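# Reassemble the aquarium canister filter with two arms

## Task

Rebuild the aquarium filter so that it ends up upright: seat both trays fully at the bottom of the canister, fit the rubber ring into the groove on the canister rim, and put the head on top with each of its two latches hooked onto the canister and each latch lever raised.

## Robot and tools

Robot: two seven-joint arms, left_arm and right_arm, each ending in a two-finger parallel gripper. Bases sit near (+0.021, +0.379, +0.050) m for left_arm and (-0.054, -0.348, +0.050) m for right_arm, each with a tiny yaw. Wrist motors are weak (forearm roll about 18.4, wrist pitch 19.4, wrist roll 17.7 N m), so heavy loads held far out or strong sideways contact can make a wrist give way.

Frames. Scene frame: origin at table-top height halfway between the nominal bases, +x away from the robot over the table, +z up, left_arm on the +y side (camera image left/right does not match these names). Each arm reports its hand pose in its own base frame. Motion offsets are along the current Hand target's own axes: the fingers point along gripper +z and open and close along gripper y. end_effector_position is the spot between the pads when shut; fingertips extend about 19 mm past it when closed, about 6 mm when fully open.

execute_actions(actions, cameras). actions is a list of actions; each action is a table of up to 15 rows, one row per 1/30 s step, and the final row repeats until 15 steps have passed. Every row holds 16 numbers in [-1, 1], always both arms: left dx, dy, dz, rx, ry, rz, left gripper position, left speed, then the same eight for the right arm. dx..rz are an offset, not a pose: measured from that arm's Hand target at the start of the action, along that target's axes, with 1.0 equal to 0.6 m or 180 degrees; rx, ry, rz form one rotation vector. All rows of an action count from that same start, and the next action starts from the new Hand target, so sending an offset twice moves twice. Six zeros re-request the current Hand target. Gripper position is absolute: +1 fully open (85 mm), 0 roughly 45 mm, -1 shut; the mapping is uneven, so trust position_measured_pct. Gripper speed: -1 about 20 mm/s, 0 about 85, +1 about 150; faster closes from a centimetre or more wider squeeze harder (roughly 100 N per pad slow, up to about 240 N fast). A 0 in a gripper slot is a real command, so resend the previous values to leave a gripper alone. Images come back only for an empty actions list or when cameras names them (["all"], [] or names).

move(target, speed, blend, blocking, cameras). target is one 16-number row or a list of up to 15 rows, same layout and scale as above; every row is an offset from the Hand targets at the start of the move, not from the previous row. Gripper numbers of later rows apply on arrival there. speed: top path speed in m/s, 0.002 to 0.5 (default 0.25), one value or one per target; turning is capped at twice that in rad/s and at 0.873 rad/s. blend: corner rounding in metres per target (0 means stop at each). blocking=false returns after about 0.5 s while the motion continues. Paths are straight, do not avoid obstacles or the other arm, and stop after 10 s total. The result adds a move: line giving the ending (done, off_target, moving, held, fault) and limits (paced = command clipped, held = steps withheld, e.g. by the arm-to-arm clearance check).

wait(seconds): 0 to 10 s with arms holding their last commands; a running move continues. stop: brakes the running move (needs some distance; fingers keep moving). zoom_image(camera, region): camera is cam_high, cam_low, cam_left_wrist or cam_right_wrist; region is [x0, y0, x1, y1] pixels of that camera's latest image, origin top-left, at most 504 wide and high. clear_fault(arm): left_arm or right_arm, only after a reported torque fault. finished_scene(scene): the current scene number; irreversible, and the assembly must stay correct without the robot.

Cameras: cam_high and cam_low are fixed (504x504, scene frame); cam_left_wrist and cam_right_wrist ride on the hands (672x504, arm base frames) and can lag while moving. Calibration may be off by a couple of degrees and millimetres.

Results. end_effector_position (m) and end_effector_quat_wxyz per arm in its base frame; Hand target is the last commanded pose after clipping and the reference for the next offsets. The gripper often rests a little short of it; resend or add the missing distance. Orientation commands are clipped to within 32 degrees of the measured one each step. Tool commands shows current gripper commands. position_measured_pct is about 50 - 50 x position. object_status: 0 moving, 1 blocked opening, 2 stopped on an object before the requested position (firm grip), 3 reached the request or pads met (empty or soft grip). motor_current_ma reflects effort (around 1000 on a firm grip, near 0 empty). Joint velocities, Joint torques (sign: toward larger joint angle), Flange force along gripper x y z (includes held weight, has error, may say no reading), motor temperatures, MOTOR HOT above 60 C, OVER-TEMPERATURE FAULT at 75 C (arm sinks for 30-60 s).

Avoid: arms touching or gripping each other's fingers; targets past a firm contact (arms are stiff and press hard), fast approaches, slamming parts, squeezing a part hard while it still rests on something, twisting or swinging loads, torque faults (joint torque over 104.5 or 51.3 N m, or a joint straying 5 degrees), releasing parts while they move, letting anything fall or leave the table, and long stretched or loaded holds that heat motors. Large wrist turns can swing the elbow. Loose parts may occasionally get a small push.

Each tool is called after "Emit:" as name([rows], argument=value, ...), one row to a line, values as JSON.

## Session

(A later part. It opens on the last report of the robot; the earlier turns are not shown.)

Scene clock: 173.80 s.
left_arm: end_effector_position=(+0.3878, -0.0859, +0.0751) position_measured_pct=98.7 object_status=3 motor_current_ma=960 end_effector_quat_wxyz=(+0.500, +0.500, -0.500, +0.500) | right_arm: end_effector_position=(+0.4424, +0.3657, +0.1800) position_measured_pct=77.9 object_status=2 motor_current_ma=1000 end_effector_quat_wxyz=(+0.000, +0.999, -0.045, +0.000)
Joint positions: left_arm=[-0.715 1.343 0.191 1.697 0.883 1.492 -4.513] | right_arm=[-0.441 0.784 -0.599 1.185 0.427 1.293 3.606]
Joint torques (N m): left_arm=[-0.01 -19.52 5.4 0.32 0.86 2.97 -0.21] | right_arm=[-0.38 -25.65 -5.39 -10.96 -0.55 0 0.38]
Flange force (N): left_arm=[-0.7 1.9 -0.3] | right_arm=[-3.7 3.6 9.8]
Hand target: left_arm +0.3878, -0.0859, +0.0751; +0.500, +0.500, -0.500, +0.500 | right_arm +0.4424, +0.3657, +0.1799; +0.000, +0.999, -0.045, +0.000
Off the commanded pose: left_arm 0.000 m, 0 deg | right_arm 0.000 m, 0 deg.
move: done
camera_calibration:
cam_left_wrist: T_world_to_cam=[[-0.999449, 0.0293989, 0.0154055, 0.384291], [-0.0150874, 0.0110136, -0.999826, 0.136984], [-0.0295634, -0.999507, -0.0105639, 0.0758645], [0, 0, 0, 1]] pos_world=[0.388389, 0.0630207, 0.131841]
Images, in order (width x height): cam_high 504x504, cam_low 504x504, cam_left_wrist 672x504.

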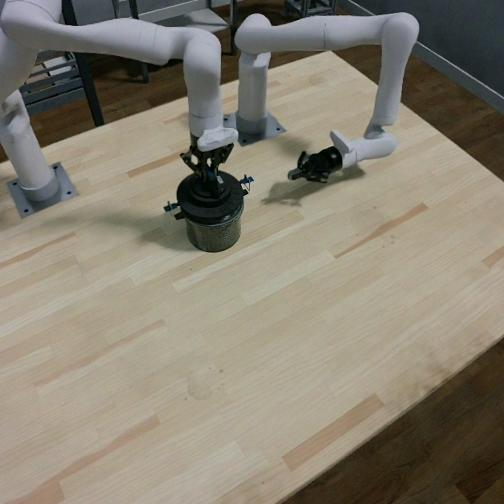

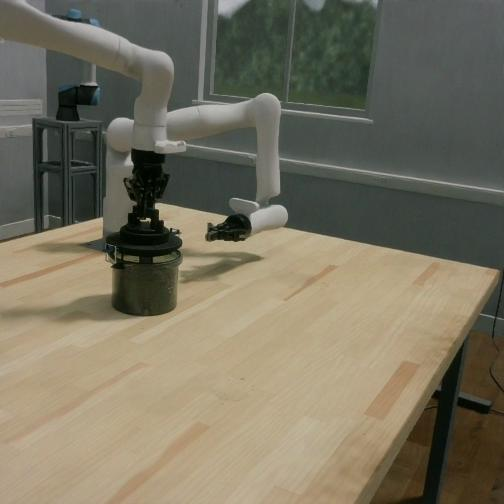

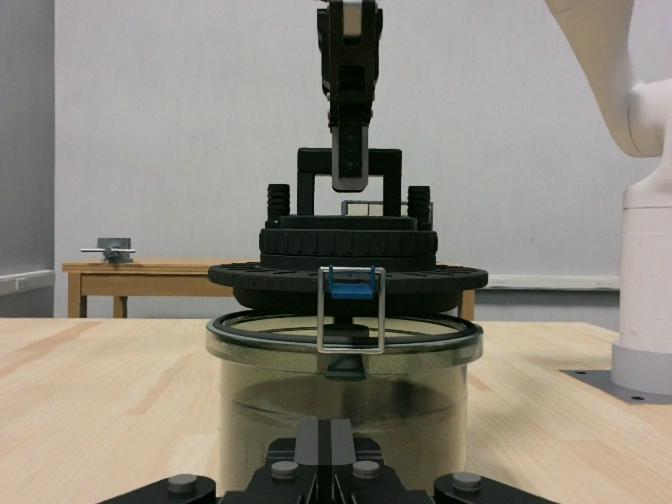

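Emit:
move([
  [0,0,0,0,0,0,-1,0,0.0028,-0.0024,0,0,0,0,-1,-1],
  [0,0,0,0,0,0,-1,0,0.0028,-0.0024,0.017,0,0,0,-1,-1],
], speed=0.03, cameras=["cam_left_wrist","cam_low","cam_high"])

Emit:
zoom_image(camera="cam_left_wrist", region=[170, 170, 510, 400])

Emit:
zoom_image(camera="cam_low", region=[90, 190, 210, 320])

Emit:
zoom_image(camera="cam_high", region=[150, 130, 280, 260])

Scene clock: 175.73 s.
left_arm: end_effector_position=(+0.3878, -0.0859, +0.0751) position_measured_pct=98.7 object_status=3 motor_current_ma=960 end_effector_quat_wxyz=(+0.500, +0.500, -0.500, +0.500) | right_arm: end_effector_position=(+0.4442, +0.3670, +0.1698) position_measured_pct=77.9 object_status=2 motor_current_ma=1000 end_effector_quat_wxyz=(+0.000, +0.999, -0.045, +0.000)
Joint positions: left_arm=[-0.715 1.343 0.191 1.697 0.883 1.492 -4.513] | right_arm=[-0.443 0.799 -0.595 1.192 0.434 1.274 3.603]
Joint torques (N m): left_arm=[-0.08 -19.46 5.4 0.13 0.78 2.97 -0.21] | right_arm=[-0.44 -25.92 -5.44 -11.17 -0.48 -0.09 0.4]
Flange force (N): left_arm=[-0.2 2.3 0.2] | right_arm=[-4.5 4.5 10.1]
Hand target: left_arm +0.3878, -0.0859, +0.0751; +0.500, +0.500, -0.500, +0.500 | right_arm +0.4442, +0.3670, +0.1697; +0.000, +0.999, -0.045, +0.000
Off the commanded pose: left_arm 0.000 m, 0 deg | right_arm 0.000 m, 0 deg.
move: done
camera_calibration:
cam_left_wrist: T_world_to_cam=[[-0.999449, 0.0293989, 0.0154055, 0.384291], [-0.0150874, 0.0110136, -0.999826, 0.136984], [-0.0295634, -0.999507, -0.0105639, 0.0758645], [0, 0, 0, 1]] pos_world=[0.388389, 0.0630207, 0.131841]
Images, in order (width x height): cam_high 504x504, cam_low 504x504, cam_left_wrist 672x504.

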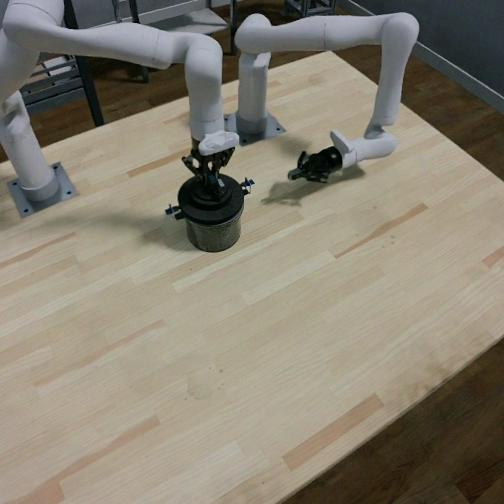

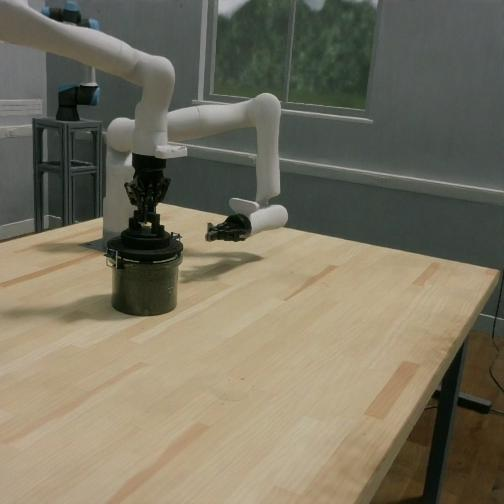

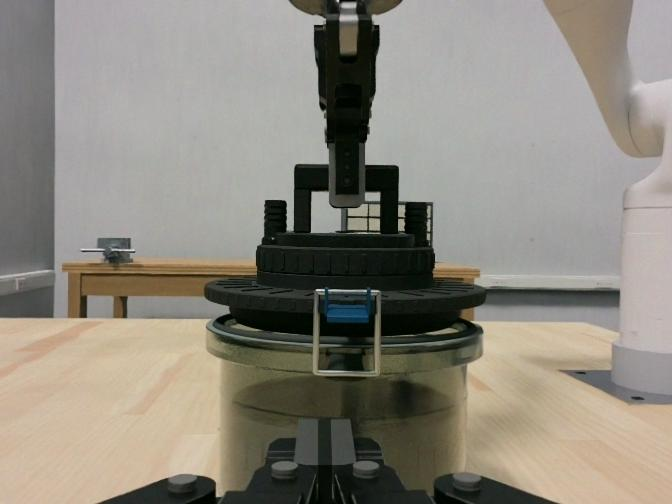

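Scaled by 1.482.

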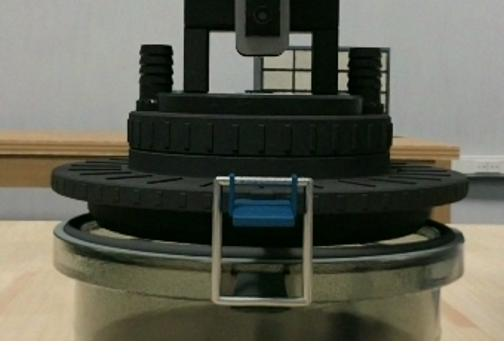

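Scaled by 3.877.

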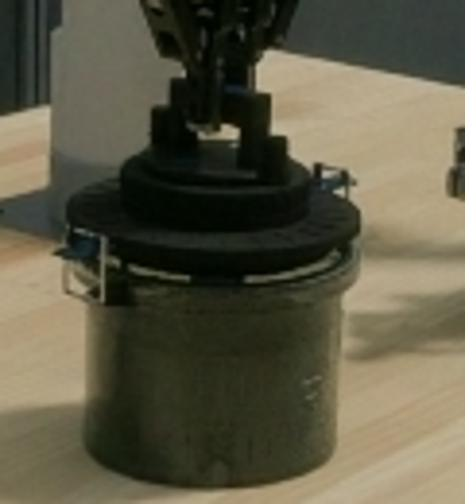

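Scaled by 3.877.

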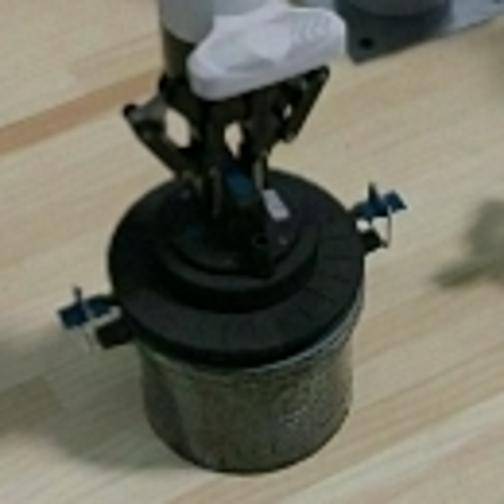

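Emit:
move([
  [0,0,0,0,0,0,-1,0,0,0,0.0153,0,0,0,-1,-1],
], speed=0.03, cameras=["cam_left_wrist","cam_low","cam_high"])

Emit:
zoom_image(camera="cam_left_wrist", region=[170, 170, 510, 400])

Emit:
zoom_image(camera="cam_low", region=[90, 190, 210, 320])

Emit:
zoom_image(camera="cam_high", region=[150, 130, 280, 260])

Scene clock: 177.20 s.
left_arm: end_effector_position=(+0.3878, -0.0859, +0.0751) position_measured_pct=98.7 object_status=3 motor_current_ma=960 end_effector_quat_wxyz=(+0.500, +0.500, -0.500, +0.500) | right_arm: end_effector_position=(+0.4442, +0.3670, +0.1606) position_measured_pct=77.9 object_status=2 motor_current_ma=1000 end_effector_quat_wxyz=(+0.000, +0.999, -0.045, +0.000)
Joint positions: left_arm=[-0.715 1.343 0.191 1.697 0.883 1.492 -4.513] | right_arm=[-0.443 0.808 -0.593 1.206 0.439 1.252 3.598]
Joint torques (N m): left_arm=[0.06 -19.54 5.38 0.27 0.79 3.01 -0.19] | right_arm=[0.8 -24.74 -4.17 -10.72 0.16 -0.02 0.39]
Flange force (N): left_arm=[-0.7 2.1 -0.1] | right_arm=[-6.3 3.3 7.6]
Hand target: left_arm +0.3878, -0.0859, +0.0751; +0.500, +0.500, -0.500, +0.500 | right_arm +0.4442, +0.3670, +0.1605; +0.000, +0.999, -0.045, +0.000
Off the commanded pose: left_arm 0.000 m, 0 deg | right_arm 0.000 m, 0 deg.
move: done
camera_calibration:
cam_left_wrist: T_world_to_cam=[[-0.999449, 0.0293989, 0.0154055, 0.384291], [-0.0150874, 0.0110136, -0.999826, 0.136984], [-0.0295634, -0.999507, -0.0105639, 0.0758645], [0, 0, 0, 1]] pos_world=[0.388389, 0.0630207, 0.131841]
Images, in order (width x height): cam_high 504x504, cam_low 504x504, cam_left_wrist 672x504.

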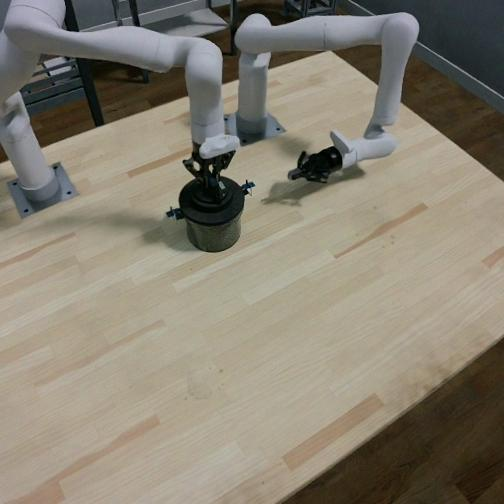

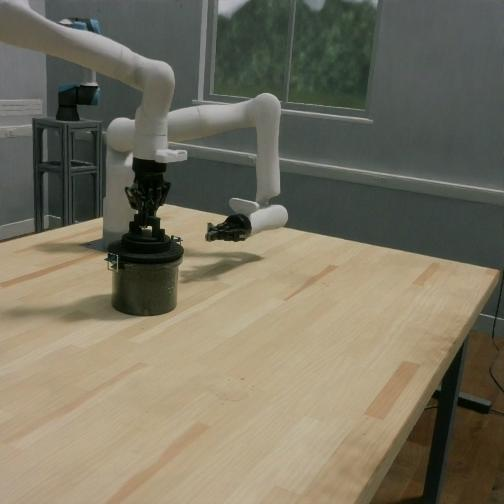

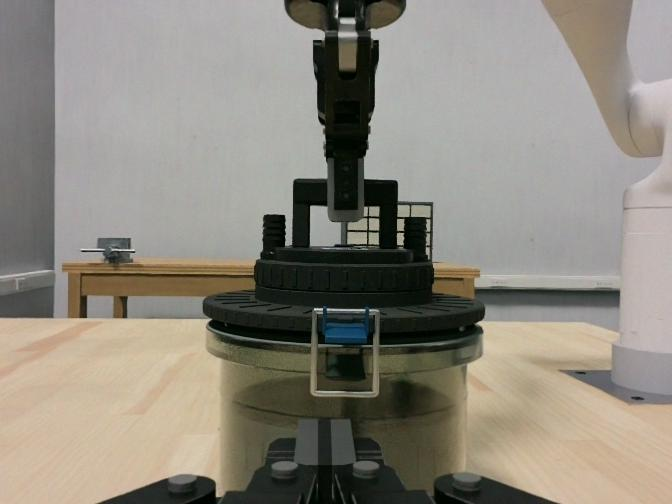

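Scaled by 1.482.

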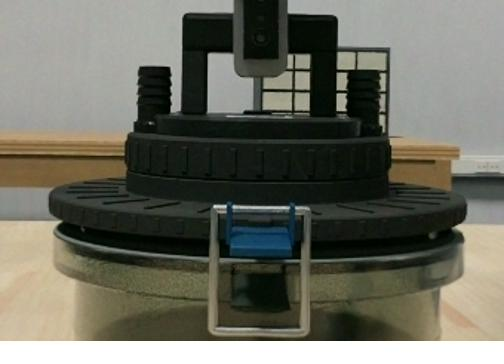

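Scaled by 3.877.

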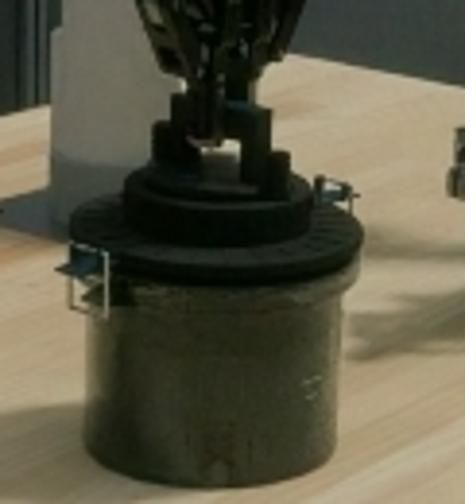

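Scaled by 3.877.

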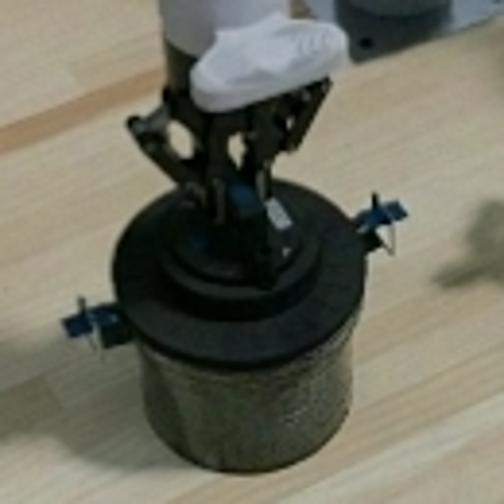

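Emit:
move([
  [0,0,0,0,0,0,-1,0,0,0,0.01,0,0,0,-1,-1],
], speed=0.02, cameras=["cam_left_wrist"])

Emit:
zoom_image(camera="cam_left_wrist", region=[170, 170, 510, 400])

Scene clock: 178.30 s.
left_arm: end_effector_position=(+0.3878, -0.0859, +0.0751) position_measured_pct=98.7 object_status=3 motor_current_ma=960 end_effector_quat_wxyz=(+0.500, +0.500, -0.500, +0.500) | right_arm: end_effector_position=(+0.4442, +0.3670, +0.1546) position_measured_pct=77.9 object_status=2 motor_current_ma=1000 end_effector_quat_wxyz=(+0.000, +0.999, -0.045, +0.000)
Joint positions: left_arm=[-0.715 1.343 0.191 1.697 0.883 1.492 -4.513] | right_arm=[-0.443 0.814 -0.591 1.215 0.443 1.238 3.594]
Joint torques (N m): left_arm=[0.04 -19.51 5.34 0.2 0.79 2.97 -0.19] | right_arm=[0 -22.54 -4.39 -9.6 -0.14 -0.04 0.39]
Flange force (N): left_arm=[-0.5 2.2 0.0] | right_arm=[-5.7 4.7 3.9]
Hand target: left_arm +0.3878, -0.0859, +0.0751; +0.500, +0.500, -0.500, +0.500 | right_arm +0.4442, +0.3670, +0.1545; +0.000, +0.999, -0.045, +0.000
Off the commanded pose: left_arm 0.000 m, 0 deg | right_arm 0.000 m, 0 deg.
move: done
camera_calibration:
cam_left_wrist: T_world_to_cam=[[-0.999449, 0.0293989, 0.0154055, 0.384291], [-0.0150874, 0.0110136, -0.999826, 0.136984], [-0.0295634, -0.999507, -0.0105639, 0.0758645], [0, 0, 0, 1]] pos_world=[0.388389, 0.0630207, 0.131841]
Images, in order (width x height): cam_left_wrist 672x504.

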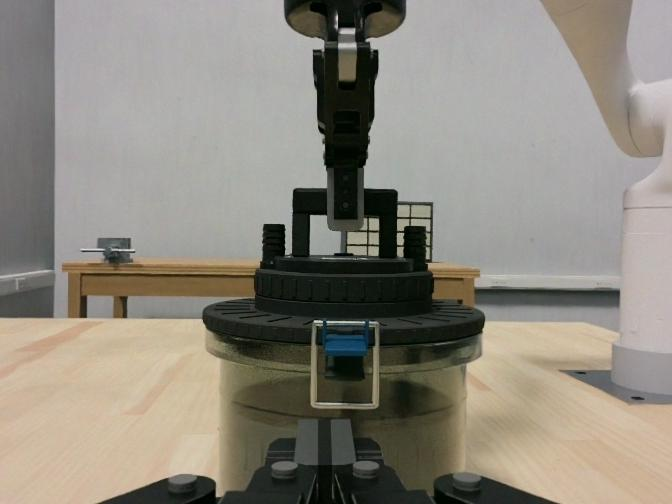

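Scaled by 1.482.

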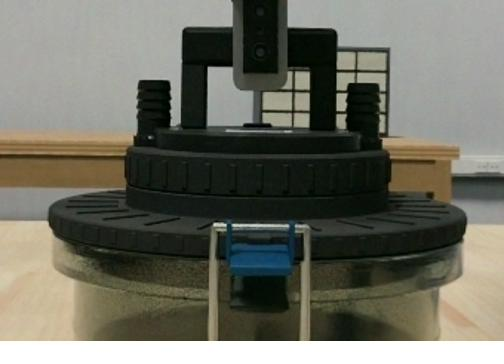

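Emit:
execute_actions(actions=[])

Scene clock: 180.20 s.
left_arm: end_effector_position=(+0.3878, -0.0859, +0.0751) position_measured_pct=98.7 object_status=3 motor_current_ma=960 end_effector_quat_wxyz=(+0.500, +0.500, -0.500, +0.500) | right_arm: end_effector_position=(+0.4442, +0.3670, +0.1545) position_measured_pct=77.9 object_status=2 motor_current_ma=1000 end_effector_quat_wxyz=(+0.000, +0.999, -0.045, +0.000)
Joint positions: left_arm=[-0.715 1.343 0.191 1.697 0.883 1.492 -4.513] | right_arm=[-0.443 0.814 -0.591 1.215 0.443 1.238 3.594]
Joint velocities: within noise
Joint torques (N m): left_arm=[0.08 -19.47 5.35 0.29 0.84 3 -0.21] | right_arm=[-0.05 -22.31 -4.31 -9.36 -0.14 -0.02 0.39]
Motor temperatures (°C): left_arm=[37 35 32 36 37 41 47] | right_arm=[37 40 35 35 50 49 38]
Flange force (N): left_arm=[-0.5 2.0 -0.3] | right_arm=[-5.3 4.4 3.3]
Hand target: left_arm +0.3878, -0.0859, +0.0751; +0.500, +0.500, -0.500, +0.500 | right_arm +0.4442, +0.3670, +0.1545; +0.000, +0.999, -0.045, +0.000
Tool commands: left_gripper/position=-1.0 left_gripper/speed=+0.0 right_gripper/position=-1.0 right_gripper/speed=-1.0
Off the commanded pose: left_arm 0.000 m, 0 deg | right_arm 0.000 m, 0 deg.
camera_calibration:
cam_left_wrist: T_world_to_cam=[[-0.999449, 0.0293989, 0.0154055, 0.384291], [-0.0150874, 0.0110136, -0.999826, 0.136984], [-0.0295634, -0.999507, -0.0105639, 0.0758645], [0, 0, 0, 1]] pos_world=[0.388389, 0.0630207, 0.131841]
cam_right_wrist: T_world_to_cam=[[-0.093441, -0.995599, -0.00722952, 0.408967], [-0.995624, 0.0934284, 0.00205894, 0.463957], [-0.00137443, 0.00739027, -0.999972, 0.295612], [0, 0, 0, 1]] pos_world=[0.500547, 0.361635, 0.297605]

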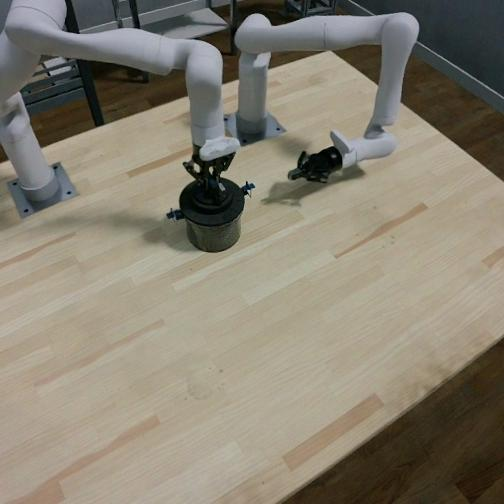

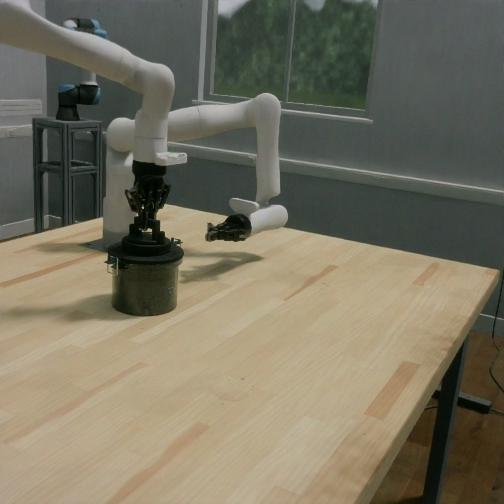

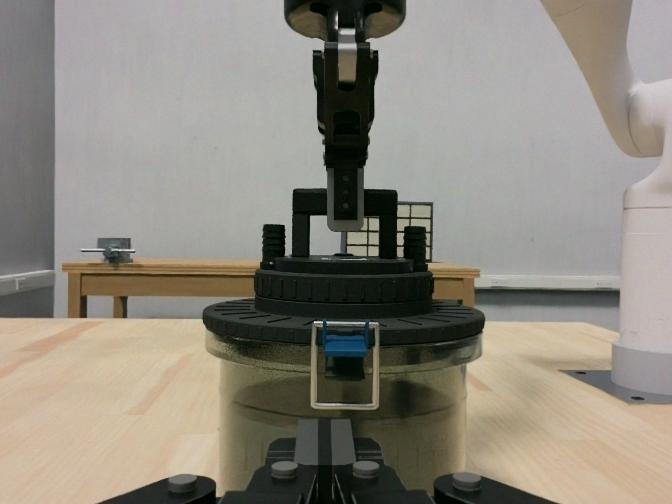

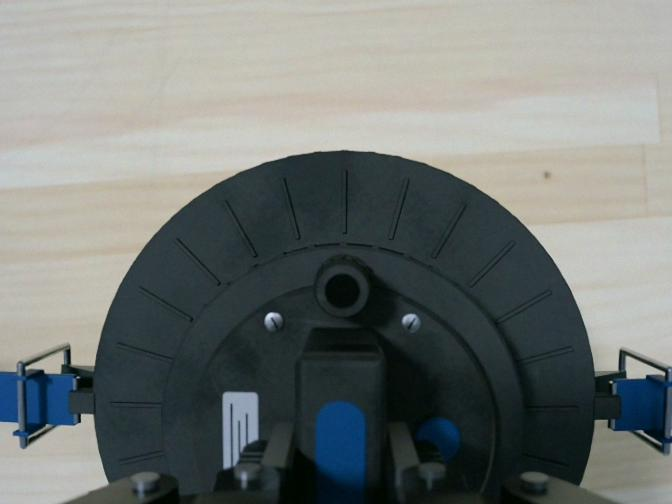

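Emit:
move(target=[0,0,0,0,0,0,-1,0, 0,0,0.0017,0,0,0,-1,-1], speed=0.02)

Emit:
move(target=[0,0,0,0,0,0,-1,0, 0,0,0.0012,0,0,0,-1,-1], speed=0.02, cameras=["cam_left_wrist"])

Emit:
zoom_image(camera="cam_left_wrist", region=[190, 240, 500, 470])

Scene clock: 181.33 s.
left_arm: end_effector_position=(+0.3878, -0.0859, +0.0751) position_measured_pct=98.7 object_status=3 motor_current_ma=960 end_effector_quat_wxyz=(+0.500, +0.500, -0.500, +0.500) | right_arm: end_effector_position=(+0.4442, +0.3670, +0.1536) position_measured_pct=77.9 object_status=2 motor_current_ma=1000 end_effector_quat_wxyz=(+0.000, +0.999, -0.045, +0.000)
Joint positions: left_arm=[-0.715 1.343 0.191 1.697 0.883 1.492 -4.513] | right_arm=[-0.443 0.815 -0.59 1.216 0.443 1.236 3.594]
Joint torques (N m): left_arm=[-0.01 -19.45 5.38 0.28 0.77 3.01 -0.17] | right_arm=[0.15 -18.73 -3.3 -7.9 0.1 -0.06 0.39]
Flange force (N): left_arm=[-0.5 2.1 0.0] | right_arm=[-6.4 5.0 -3.0]
Hand target: left_arm +0.3878, -0.0859, +0.0751; +0.500, +0.500, -0.500, +0.500 | right_arm +0.4442, +0.3670, +0.1535; +0.000, +0.999, -0.045, +0.000
Off the commanded pose: left_arm 0.000 m, 0 deg | right_arm 0.000 m, 0 deg.
move: done

Scene clock: 182.03 s.
left_arm: end_effector_position=(+0.3878, -0.0859, +0.0751) position_measured_pct=98.7 object_status=3 motor_current_ma=960 end_effector_quat_wxyz=(+0.500, +0.500, -0.500, +0.500) | right_arm: end_effector_position=(+0.4442, +0.3670, +0.1528) position_measured_pct=77.9 object_status=2 motor_current_ma=1000 end_effector_quat_wxyz=(+0.000, +0.999, -0.045, +0.000)
Joint positions: left_arm=[-0.715 1.343 0.191 1.697 0.883 1.492 -4.513] | right_arm=[-0.443 0.816 -0.59 1.218 0.444 1.234 3.593]
Joint torques (N m): left_arm=[-0.01 -19.49 5.32 0.18 0.8 3.02 -0.22] | right_arm=[0.11 -13.78 -2.14 -5.83 0.27 -0.01 0.38]
Flange force (N): left_arm=[-0.4 2.2 0.1] | right_arm=[-7.5 6.2 -11.5]
Hand target: left_arm +0.3878, -0.0859, +0.0751; +0.500, +0.500, -0.500, +0.500 | right_arm +0.4442, +0.3670, +0.1528; +0.000, +0.999, -0.045, +0.000
Off the commanded pose: left_arm 0.000 m, 0 deg | right_arm 0.000 m, 0 deg.
move: done
camera_calibration:
cam_left_wrist: T_world_to_cam=[[-0.999449, 0.0293989, 0.0154055, 0.384291], [-0.0150874, 0.0110136, -0.999826, 0.136984], [-0.0295634, -0.999507, -0.0105639, 0.0758645], [0, 0, 0, 1]] pos_world=[0.388389, 0.0630207, 0.131841]
Images, in order (width x height): cam_left_wrist 672x504.

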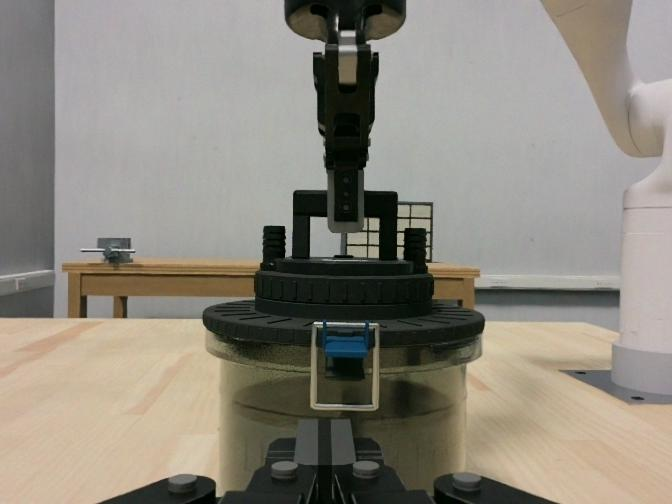

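Scaled by 1.626.

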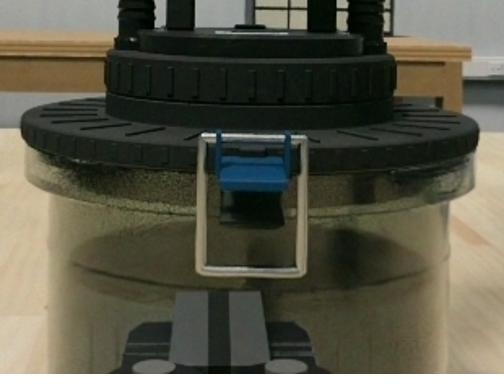

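Emit:
move(target=[0,0,0,0,0,0,-1,0, 0,0,0.0017,0,0,0,-1,-1], speed=0.02, cameras=["cam_right_wrist"])

Scene clock: 183.00 s.
left_arm: end_effector_position=(+0.3878, -0.0859, +0.0751) position_measured_pct=98.7 object_status=3 motor_current_ma=960 end_effector_quat_wxyz=(+0.500, +0.500, -0.500, +0.500) | right_arm: end_effector_position=(+0.4442, +0.3670, +0.1519) position_measured_pct=77.9 object_status=2 motor_current_ma=1000 end_effector_quat_wxyz=(+0.000, +0.999, -0.045, +0.000)
Joint positions: left_arm=[-0.715 1.343 0.191 1.697 0.883 1.492 -4.513] | right_arm=[-0.443 0.817 -0.59 1.219 0.444 1.232 3.593]
Joint torques (N m): left_arm=[0.07 -19.56 5.34 0.23 0.81 3 -0.19] | right_arm=[0.57 -2.44 0.65 -0.61 0.57 -0.01 0.37]
Flange force (N): left_arm=[-0.6 2.2 -0.1] | right_arm=[-8.6 6.3 -31.9]
Hand target: left_arm +0.3878, -0.0859, +0.0751; +0.500, +0.500, -0.500, +0.500 | right_arm +0.4442, +0.3670, +0.1518; +0.000, +0.999, -0.045, +0.000
Off the commanded pose: left_arm 0.000 m, 0 deg | right_arm 0.000 m, 0 deg.
move: done
camera_calibration:
cam_right_wrist: T_world_to_cam=[[-0.0934416, -0.995598, -0.00733843, 0.409079], [-0.995624, 0.0934295, 0.00196872, 0.46398], [-0.00127442, 0.00749027, -0.999971, 0.292825], [0, 0, 0, 1]] pos_world=[0.500548, 0.361736, 0.294905]
Images, in order (width x height): cam_right_wrist 672x504.

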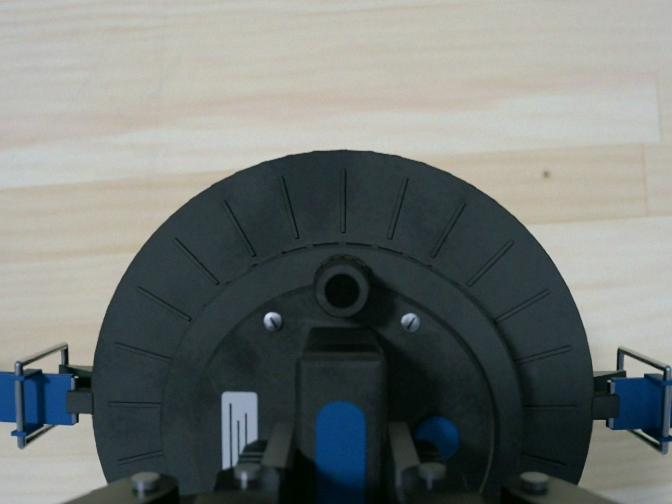

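Emit:
move(target=[-0.0183,0.0108,0.1417,-0.0118,0,0,-1,0, 0,0,0,0,0,0,-1,-1], speed=0.1, cameras=["cam_left_wrist"])

Emit:
zoom_image(camera="cam_left_wrist", region=[200, 250, 500, 490])

Scene clock: 185.77 s.
left_arm: end_effector_position=(+0.3814, -0.1708, +0.0641) position_measured_pct=98.7 object_status=3 motor_current_ma=960 end_effector_quat_wxyz=(+0.509, +0.491, -0.509, +0.491) | right_arm: end_effector_position=(+0.4442, +0.3670, +0.1518) position_measured_pct=77.9 object_status=2 motor_current_ma=1000 end_effector_quat_wxyz=(+0.000, +0.999, -0.045, +0.000)
Joint positions: left_arm=[-0.591 1.378 0.257 1.784 0.982 1.352 -4.585] | right_arm=[-0.443 0.817 -0.59 1.219 0.444 1.232 3.593]
Joint torques (N m): left_arm=[0.02 -18.66 5.78 1.09 0.31 3.16 -0.11] | right_arm=[0.51 -1.69 0.77 -0.31 0.56 -0.04 0.38]
Flange force (N): left_arm=[-0.4 2.1 0.5] | right_arm=[-8.8 6.5 -33.2]
Hand target: left_arm +0.3814, -0.1709, +0.0641; +0.509, +0.491, -0.509, +0.491 | right_arm +0.4442, +0.3670, +0.1518; +0.000, +0.999, -0.045, +0.000
Off the commanded pose: left_arm 0.000 m, 0 deg | right_arm 0.000 m, 0 deg.
move: done
camera_calibration:
cam_left_wrist: T_world_to_cam=[[-0.997669, 0.0664879, 0.015383, 0.386158], [-0.0146455, 0.0115646, -0.999826, 0.12675], [-0.0666542, -0.99772, -0.0105639, 0.00507962], [0, 0, 0, 1]] pos_world=[0.387453, -0.0220726, 0.120841]
Images, in order (width x height): cam_left_wrist 672x504.

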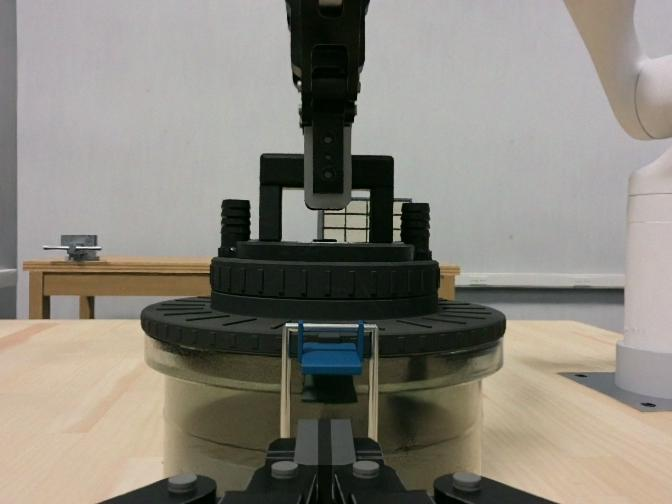

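Scaled by 1.680.

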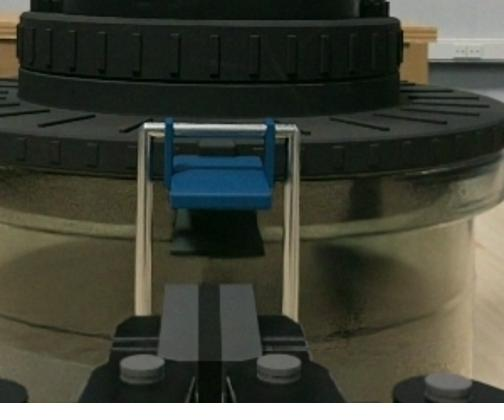

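Emit:
move(target=[-0.0055,0.003,0.033,0,0,0,-1,0, 0,0,0,0,0,0,-1,-1], speed=0.06, cameras=["cam_left_wrist"])

Emit:
zoom_image(camera="cam_left_wrist", region=[200, 300, 450, 480])

Scene clock: 187.23 s.
left_arm: end_effector_position=(+0.3789, -0.1906, +0.0608) position_measured_pct=98.7 object_status=3 motor_current_ma=960 end_effector_quat_wxyz=(+0.509, +0.491, -0.509, +0.491) | right_arm: end_effector_position=(+0.4442, +0.3670, +0.1518) position_measured_pct=77.9 object_status=2 motor_current_ma=1000 end_effector_quat_wxyz=(+0.000, +0.999, -0.045, +0.000)
Joint positions: left_arm=[-0.565 1.391 0.275 1.806 1.014 1.315 -4.611] | right_arm=[-0.443 0.817 -0.59 1.219 0.444 1.232 3.593]
Joint torques (N m): left_arm=[0.15 -18.4 6.18 1.03 0.28 2.75 -0.15] | right_arm=[0.51 -1.69 0.77 -0.29 0.57 -0.02 0.38]
Flange force (N): left_arm=[0.3 2.7 -0.6] | right_arm=[-8.7 6.4 -33.2]
Hand target: left_arm +0.3789, -0.1906, +0.0608; +0.509, +0.491, -0.509, +0.491 | right_arm +0.4442, +0.3670, +0.1518; +0.000, +0.999, -0.045, +0.000
Off the commanded pose: left_arm 0.000 m, 0 deg | right_arm 0.000 m, 0 deg.
move: done
camera_calibration:
cam_left_wrist: T_world_to_cam=[[-0.997669, 0.0664879, 0.015383, 0.385024], [-0.0146455, 0.0115646, -0.999826, 0.123642], [-0.0666542, -0.99772, -0.0105639, -0.014777], [0, 0, 0, 1]] pos_world=[0.384953, -0.0417726, 0.117541]
Images, in order (width x height): cam_left_wrist 672x504.

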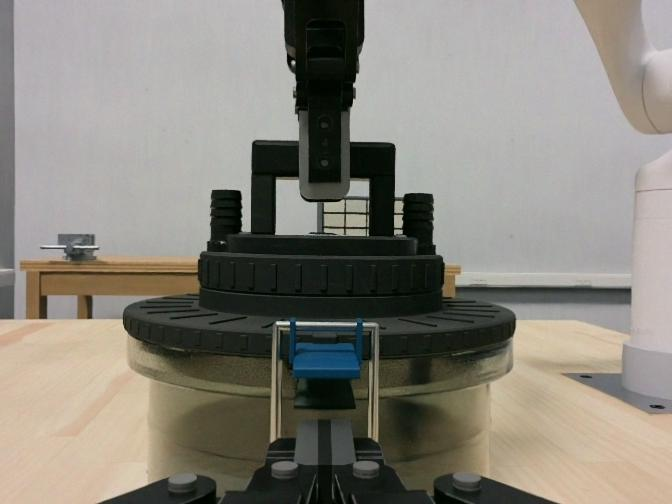

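Scaled by 2.016.

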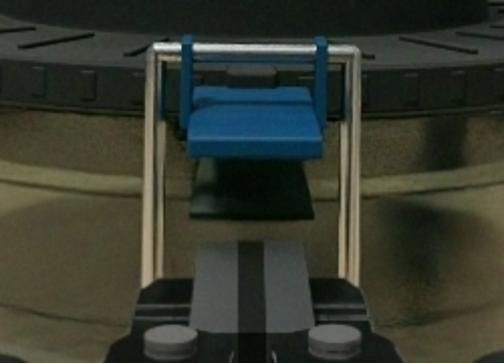

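Emit:
move(target=[-0.001,0.0005,0.0145,0,0,0,-1,0, 0,0,0,0,0,0,-1,-1], speed=0.03, cameras=["cam_left_wrist"])

Emit:
zoom_image(camera="cam_left_wrist", region=[200, 300, 450, 480])

Scene clock: 188.67 s.
left_arm: end_effector_position=(+0.3783, -0.1992, +0.0601) position_measured_pct=98.7 object_status=3 motor_current_ma=960 end_effector_quat_wxyz=(+0.509, +0.491, -0.509, +0.491) | right_arm: end_effector_position=(+0.4442, +0.3670, +0.1518) position_measured_pct=77.9 object_status=2 motor_current_ma=1000 end_effector_quat_wxyz=(+0.000, +0.999, -0.045, +0.000)
Joint positions: left_arm=[-0.553 1.395 0.283 1.815 1.029 1.3 -4.621] | right_arm=[-0.443 0.817 -0.59 1.219 0.444 1.232 3.593]
Joint torques (N m): left_arm=[0.16 -18.44 6.24 1.49 0.9 3.3 0.02] | right_arm=[0.53 -1.71 0.75 -0.28 0.59 -0.01 0.38]
Flange force (N): left_arm=[-1.1 2.7 -1.1] | right_arm=[-8.7 6.4 -33.1]
Hand target: left_arm +0.3783, -0.1993, +0.0601; +0.509, +0.491, -0.509, +0.491 | right_arm +0.4442, +0.3670, +0.1518; +0.000, +0.999, -0.045, +0.000
Off the commanded pose: left_arm 0.000 m, 0 deg | right_arm 0.000 m, 0 deg.
move: done
camera_calibration:
cam_left_wrist: T_world_to_cam=[[-0.997669, 0.0664879, 0.015383, 0.385013], [-0.0146455, 0.0115646, -0.999826, 0.123134], [-0.0666542, -0.99772, -0.0105639, -0.0235035], [0, 0, 0, 1]] pos_world=[0.384353, -0.0504726, 0.116941]
Images, in order (width x height): cam_left_wrist 672x504.

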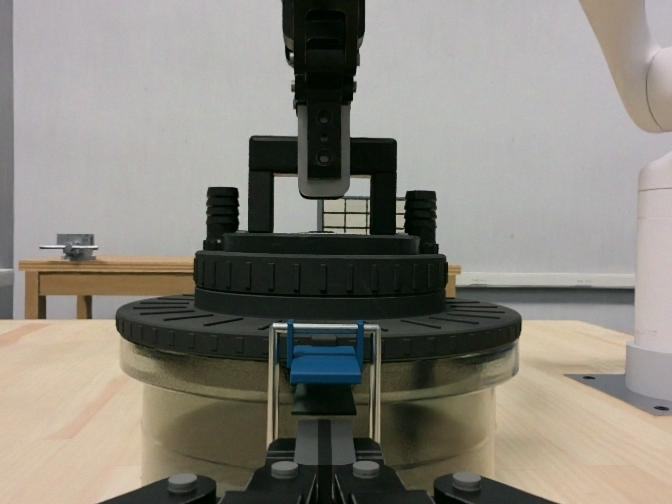

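Scaled by 2.016.

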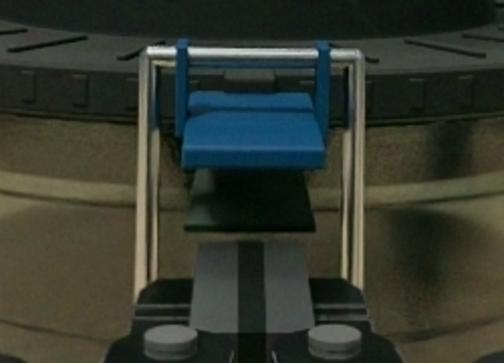

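Emit:
move([
  [0,0.001,0.0067,0,0,0,-1,0, 0,0,0,0,0,0,-1,-1],
  [0.018,0.001,0.003,0,0,0,-1,0, 0,0,0,0,0,0,-1,-1],
], speed=0.03, cameras=["cam_left_wrist"])

Emit:
zoom_image(camera="cam_left_wrist", region=[200, 300, 450, 480])

Scene clock: 190.50 s.
left_arm: end_effector_position=(+0.3776, -0.2011, +0.0709) position_measured_pct=98.7 object_status=3 motor_current_ma=960 end_effector_quat_wxyz=(+0.509, +0.491, -0.509, +0.491) | right_arm: end_effector_position=(+0.4442, +0.3670, +0.1518) position_measured_pct=77.9 object_status=2 motor_current_ma=1000 end_effector_quat_wxyz=(+0.000, +0.999, -0.045, +0.000)
Joint positions: left_arm=[-0.553 1.37 0.29 1.838 1.036 1.297 -4.617] | right_arm=[-0.443 0.817 -0.59 1.219 0.444 1.232 3.593]
Joint torques (N m): left_arm=[-0.27 -18.95 6.64 1.7 0.52 3.43 -0.22] | right_arm=[0.47 -1.55 0.83 -0.25 0.6 -0.06 0.38]
Flange force (N): left_arm=[-3.0 1.1 -0.3] | right_arm=[-8.8 6.6 -33.5]
Hand target: left_arm +0.3776, -0.2011, +0.0710; +0.509, +0.491, -0.509, +0.491 | right_arm +0.4442, +0.3670, +0.1518; +0.000, +0.999, -0.045, +0.000
Off the commanded pose: left_arm 0.000 m, 0 deg | right_arm 0.000 m, 0 deg.
move: done
camera_calibration:
cam_left_wrist: T_world_to_cam=[[-0.997669, 0.0664879, 0.015383, 0.384377], [-0.0146455, 0.0115646, -0.999826, 0.133845], [-0.0666542, -0.99772, -0.0105639, -0.0253261], [0, 0, 0, 1]] pos_world=[0.383753, -0.0523726, 0.127641]
Images, in order (width x height): cam_left_wrist 672x504.

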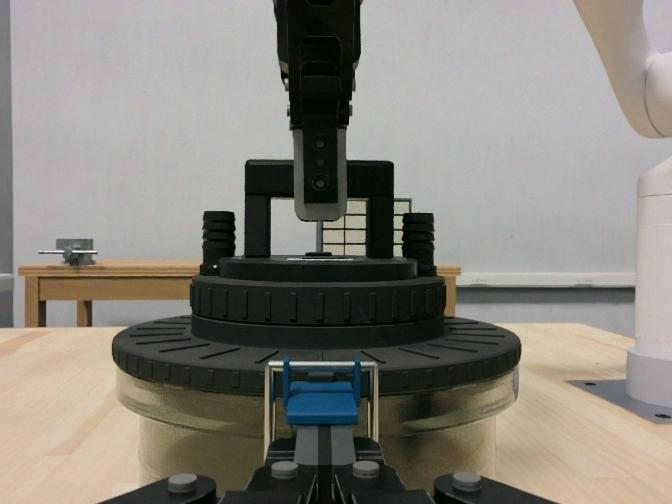

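Scaled by 2.016.

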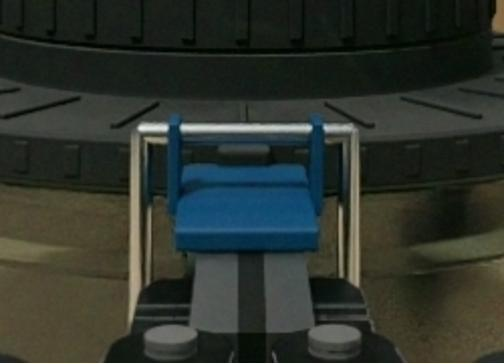

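Emit:
move(target=[0.0133,-0.0006,0.001,0,0,0,-1,0, 0,0,0,0,0,0,-1,-1], speed=0.03, cameras=["cam_left_wrist"])

Emit:
zoom_image(camera="cam_left_wrist", region=[200, 320, 450, 500])

Scene clock: 191.73 s.
left_arm: end_effector_position=(+0.3779, -0.2017, +0.0789) position_measured_pct=98.7 object_status=3 motor_current_ma=960 end_effector_quat_wxyz=(+0.509, +0.491, -0.509, +0.491) | right_arm: end_effector_position=(+0.4442, +0.3670, +0.1518) position_measured_pct=77.9 object_status=2 motor_current_ma=1000 end_effector_quat_wxyz=(+0.000, +0.999, -0.045, +0.000)
Joint positions: left_arm=[-0.554 1.351 0.294 1.85 1.04 1.297 -4.611] | right_arm=[-0.443 0.817 -0.59 1.219 0.444 1.232 3.593]
Joint torques (N m): left_arm=[-0.14 -18.85 7.08 1.41 0.65 3.61 -0.22] | right_arm=[0.48 -1.45 0.75 -0.24 0.58 -0.1 0.36]
Flange force (N): left_arm=[-2.8 2.2 -0.6] | right_arm=[-8.7 6.6 -33.7]
Hand target: left_arm +0.3779, -0.2017, +0.0789; +0.509, +0.491, -0.509, +0.491 | right_arm +0.4442, +0.3670, +0.1518; +0.000, +0.999, -0.045, +0.000
Off the commanded pose: left_arm 0.000 m, 0 deg | right_arm 0.000 m, 0 deg.
move: done
camera_calibration:
cam_left_wrist: T_world_to_cam=[[-0.997669, 0.0664863, 0.0153837, 0.384592], [-0.0146396, 0.0116644, -0.999825, 0.141858], [-0.0666541, -0.997719, -0.0106639, -0.0258067], [0, 0, 0, 1]] pos_world=[0.384053, -0.0529726, 0.135642]
Images, in order (width x height): cam_left_wrist 672x504.

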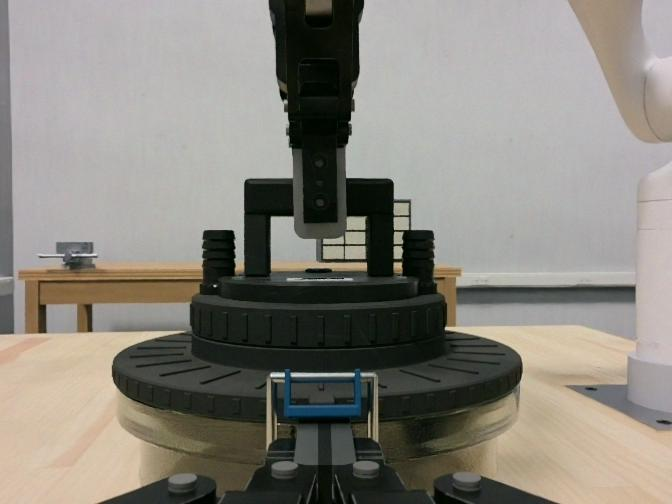

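Scaled by 2.016.

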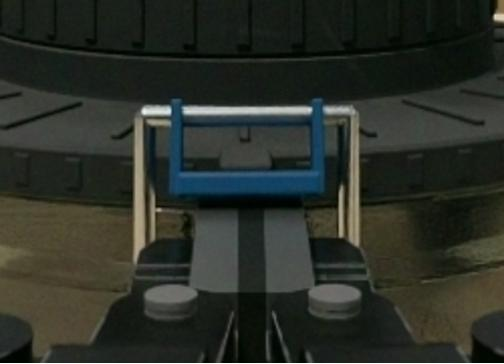

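Emit:
move([
  [0.0117,0,0.005,0,0,0,-1,0, 0,0,0,0,0,0,-1,-1],
  [0.0217,0,0.0158,0,0,0,-1,0, 0,0,0,0,0,0,-1,-1],
], speed=0.03, blend=0.002, cameras=["cam_left_wrist"])

Emit:
zoom_image(camera="cam_left_wrist", region=[200, 320, 450, 500])

Scene clock: 192.97 s.
left_arm: end_effector_position=(+0.3776, -0.2111, +0.0919) position_measured_pct=98.7 object_status=3 motor_current_ma=960 end_effector_quat_wxyz=(+0.509, +0.491, -0.509, +0.491) | right_arm: end_effector_position=(+0.4442, +0.3670, +0.1518) position_measured_pct=77.9 object_status=2 motor_current_ma=1000 end_effector_quat_wxyz=(+0.000, +0.999, -0.045, +0.000)
Joint positions: left_arm=[-0.543 1.323 0.31 1.88 1.063 1.284 -4.61] | right_arm=[-0.443 0.817 -0.59 1.219 0.444 1.232 3.593]
Joint torques (N m): left_arm=[2.36 -18.04 9.63 2.42 1.05 4.45 -0.25] | right_arm=[1.46 -2.52 1.34 -0.81 0.97 -0.02 0.38]
Flange force (N): left_arm=[-3.8 3.0 -7.6] | right_arm=[-9.8 5.2 -32.0]
Hand target: left_arm +0.3776, -0.2112, +0.0919; +0.509, +0.491, -0.509, +0.491 | right_arm +0.4442, +0.3670, +0.1518; +0.000, +0.999, -0.045, +0.000
Off the commanded pose: left_arm 0.000 m, 0 deg | right_arm 0.000 m, 0 deg.
move: done
camera_calibration:
cam_left_wrist: T_world_to_cam=[[-0.997669, 0.0664862, 0.0153896, 0.384717], [-0.0146455, 0.0116648, -0.999825, 0.154963], [-0.0666541, -0.997719, -0.0106638, -0.0350666], [0, 0, 0, 1]] pos_world=[0.383753, -0.0623726, 0.148642]
Images, in order (width x height): cam_left_wrist 672x504.

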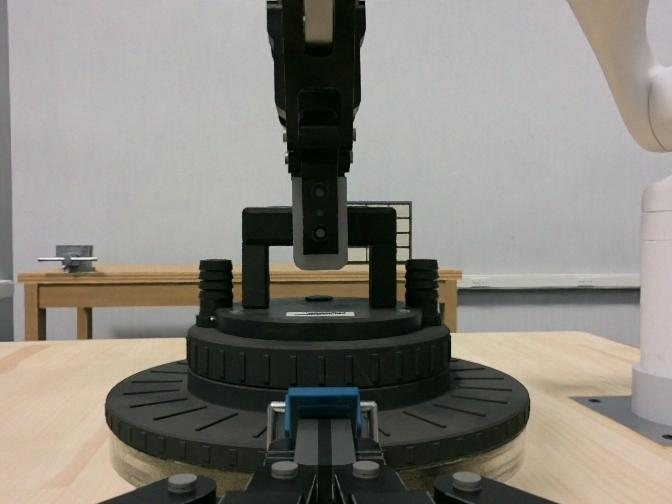

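Scaled by 2.016.

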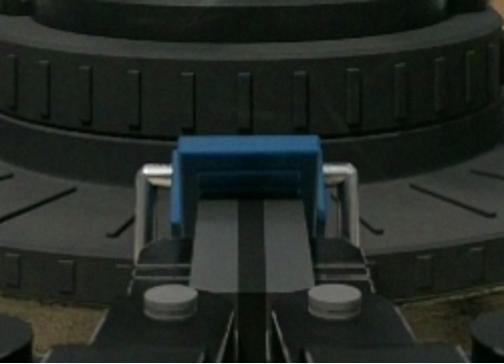

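Emit:
move([
  [0.0083,0,0.01,0,0,0,-1,0, 0,0,0,0,0,0,-1,-1],
  [0.0125,0,0.02,0,0,0,-1,0, 0,0,0,0,0,0,-1,-1],
], speed=0.03, blend=0.002, cameras=["cam_left_wrist"])

Emit:
zoom_image(camera="cam_left_wrist", region=[200, 320, 450, 500])

Scene clock: 194.33 s.
left_arm: end_effector_position=(+0.3772, -0.2231, +0.0994) position_measured_pct=98.7 object_status=3 motor_current_ma=960 end_effector_quat_wxyz=(+0.509, +0.491, -0.509, +0.491) | right_arm: end_effector_position=(+0.4442, +0.3669, +0.1518) position_measured_pct=77.9 object_status=2 motor_current_ma=1000 end_effector_quat_wxyz=(+0.000, +0.999, -0.045, +0.000)
Joint positions: left_arm=[-0.527 1.308 0.326 1.902 1.089 1.266 -4.615] | right_arm=[-0.442 0.817 -0.59 1.219 0.445 1.232 3.593]
Joint torques (N m): left_arm=[4.06 -17.47 10.56 3.27 0.54 3.98 -0.2] | right_arm=[-1.4 -0.78 -0.82 0.54 -0.45 -0.28 0.5]
Flange force (N): left_arm=[-3.9 1.4 -11.9] | right_arm=[-5.7 7.9 -34.7]
Hand target: left_arm +0.3772, -0.2232, +0.0994; +0.509, +0.491, -0.509, +0.491 | right_arm +0.4442, +0.3670, +0.1518; +0.000, +0.999, -0.045, +0.000
Off the commanded pose: left_arm 0.000 m, 0 deg | right_arm 0.000 m, 0 deg.
move: done
camera_calibration:
cam_left_wrist: T_world_to_cam=[[-0.997675, 0.0663867, 0.015388, 0.384896], [-0.0146451, 0.0116633, -0.999825, 0.162594], [-0.0665545, -0.997726, -0.0106639, -0.0470313], [0, 0, 0, 1]] pos_world=[0.383252, -0.0743727, 0.156142]
Images, in order (width x height): cam_left_wrist 672x504.

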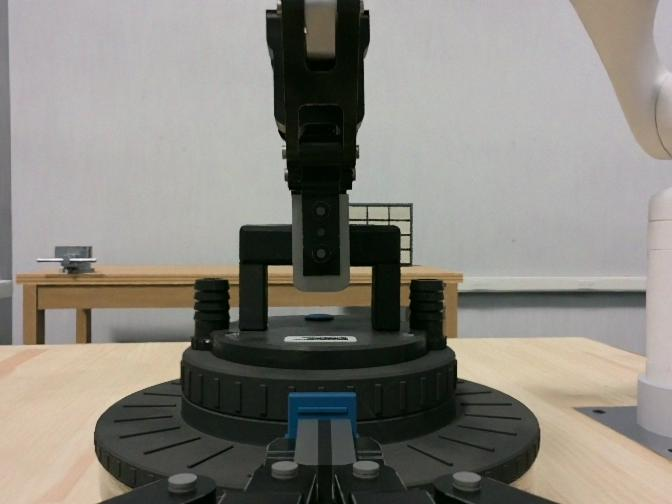

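Scaled by 2.016.

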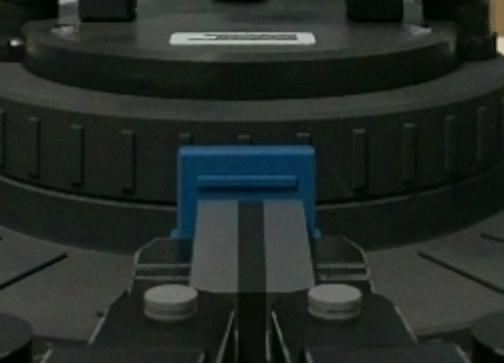

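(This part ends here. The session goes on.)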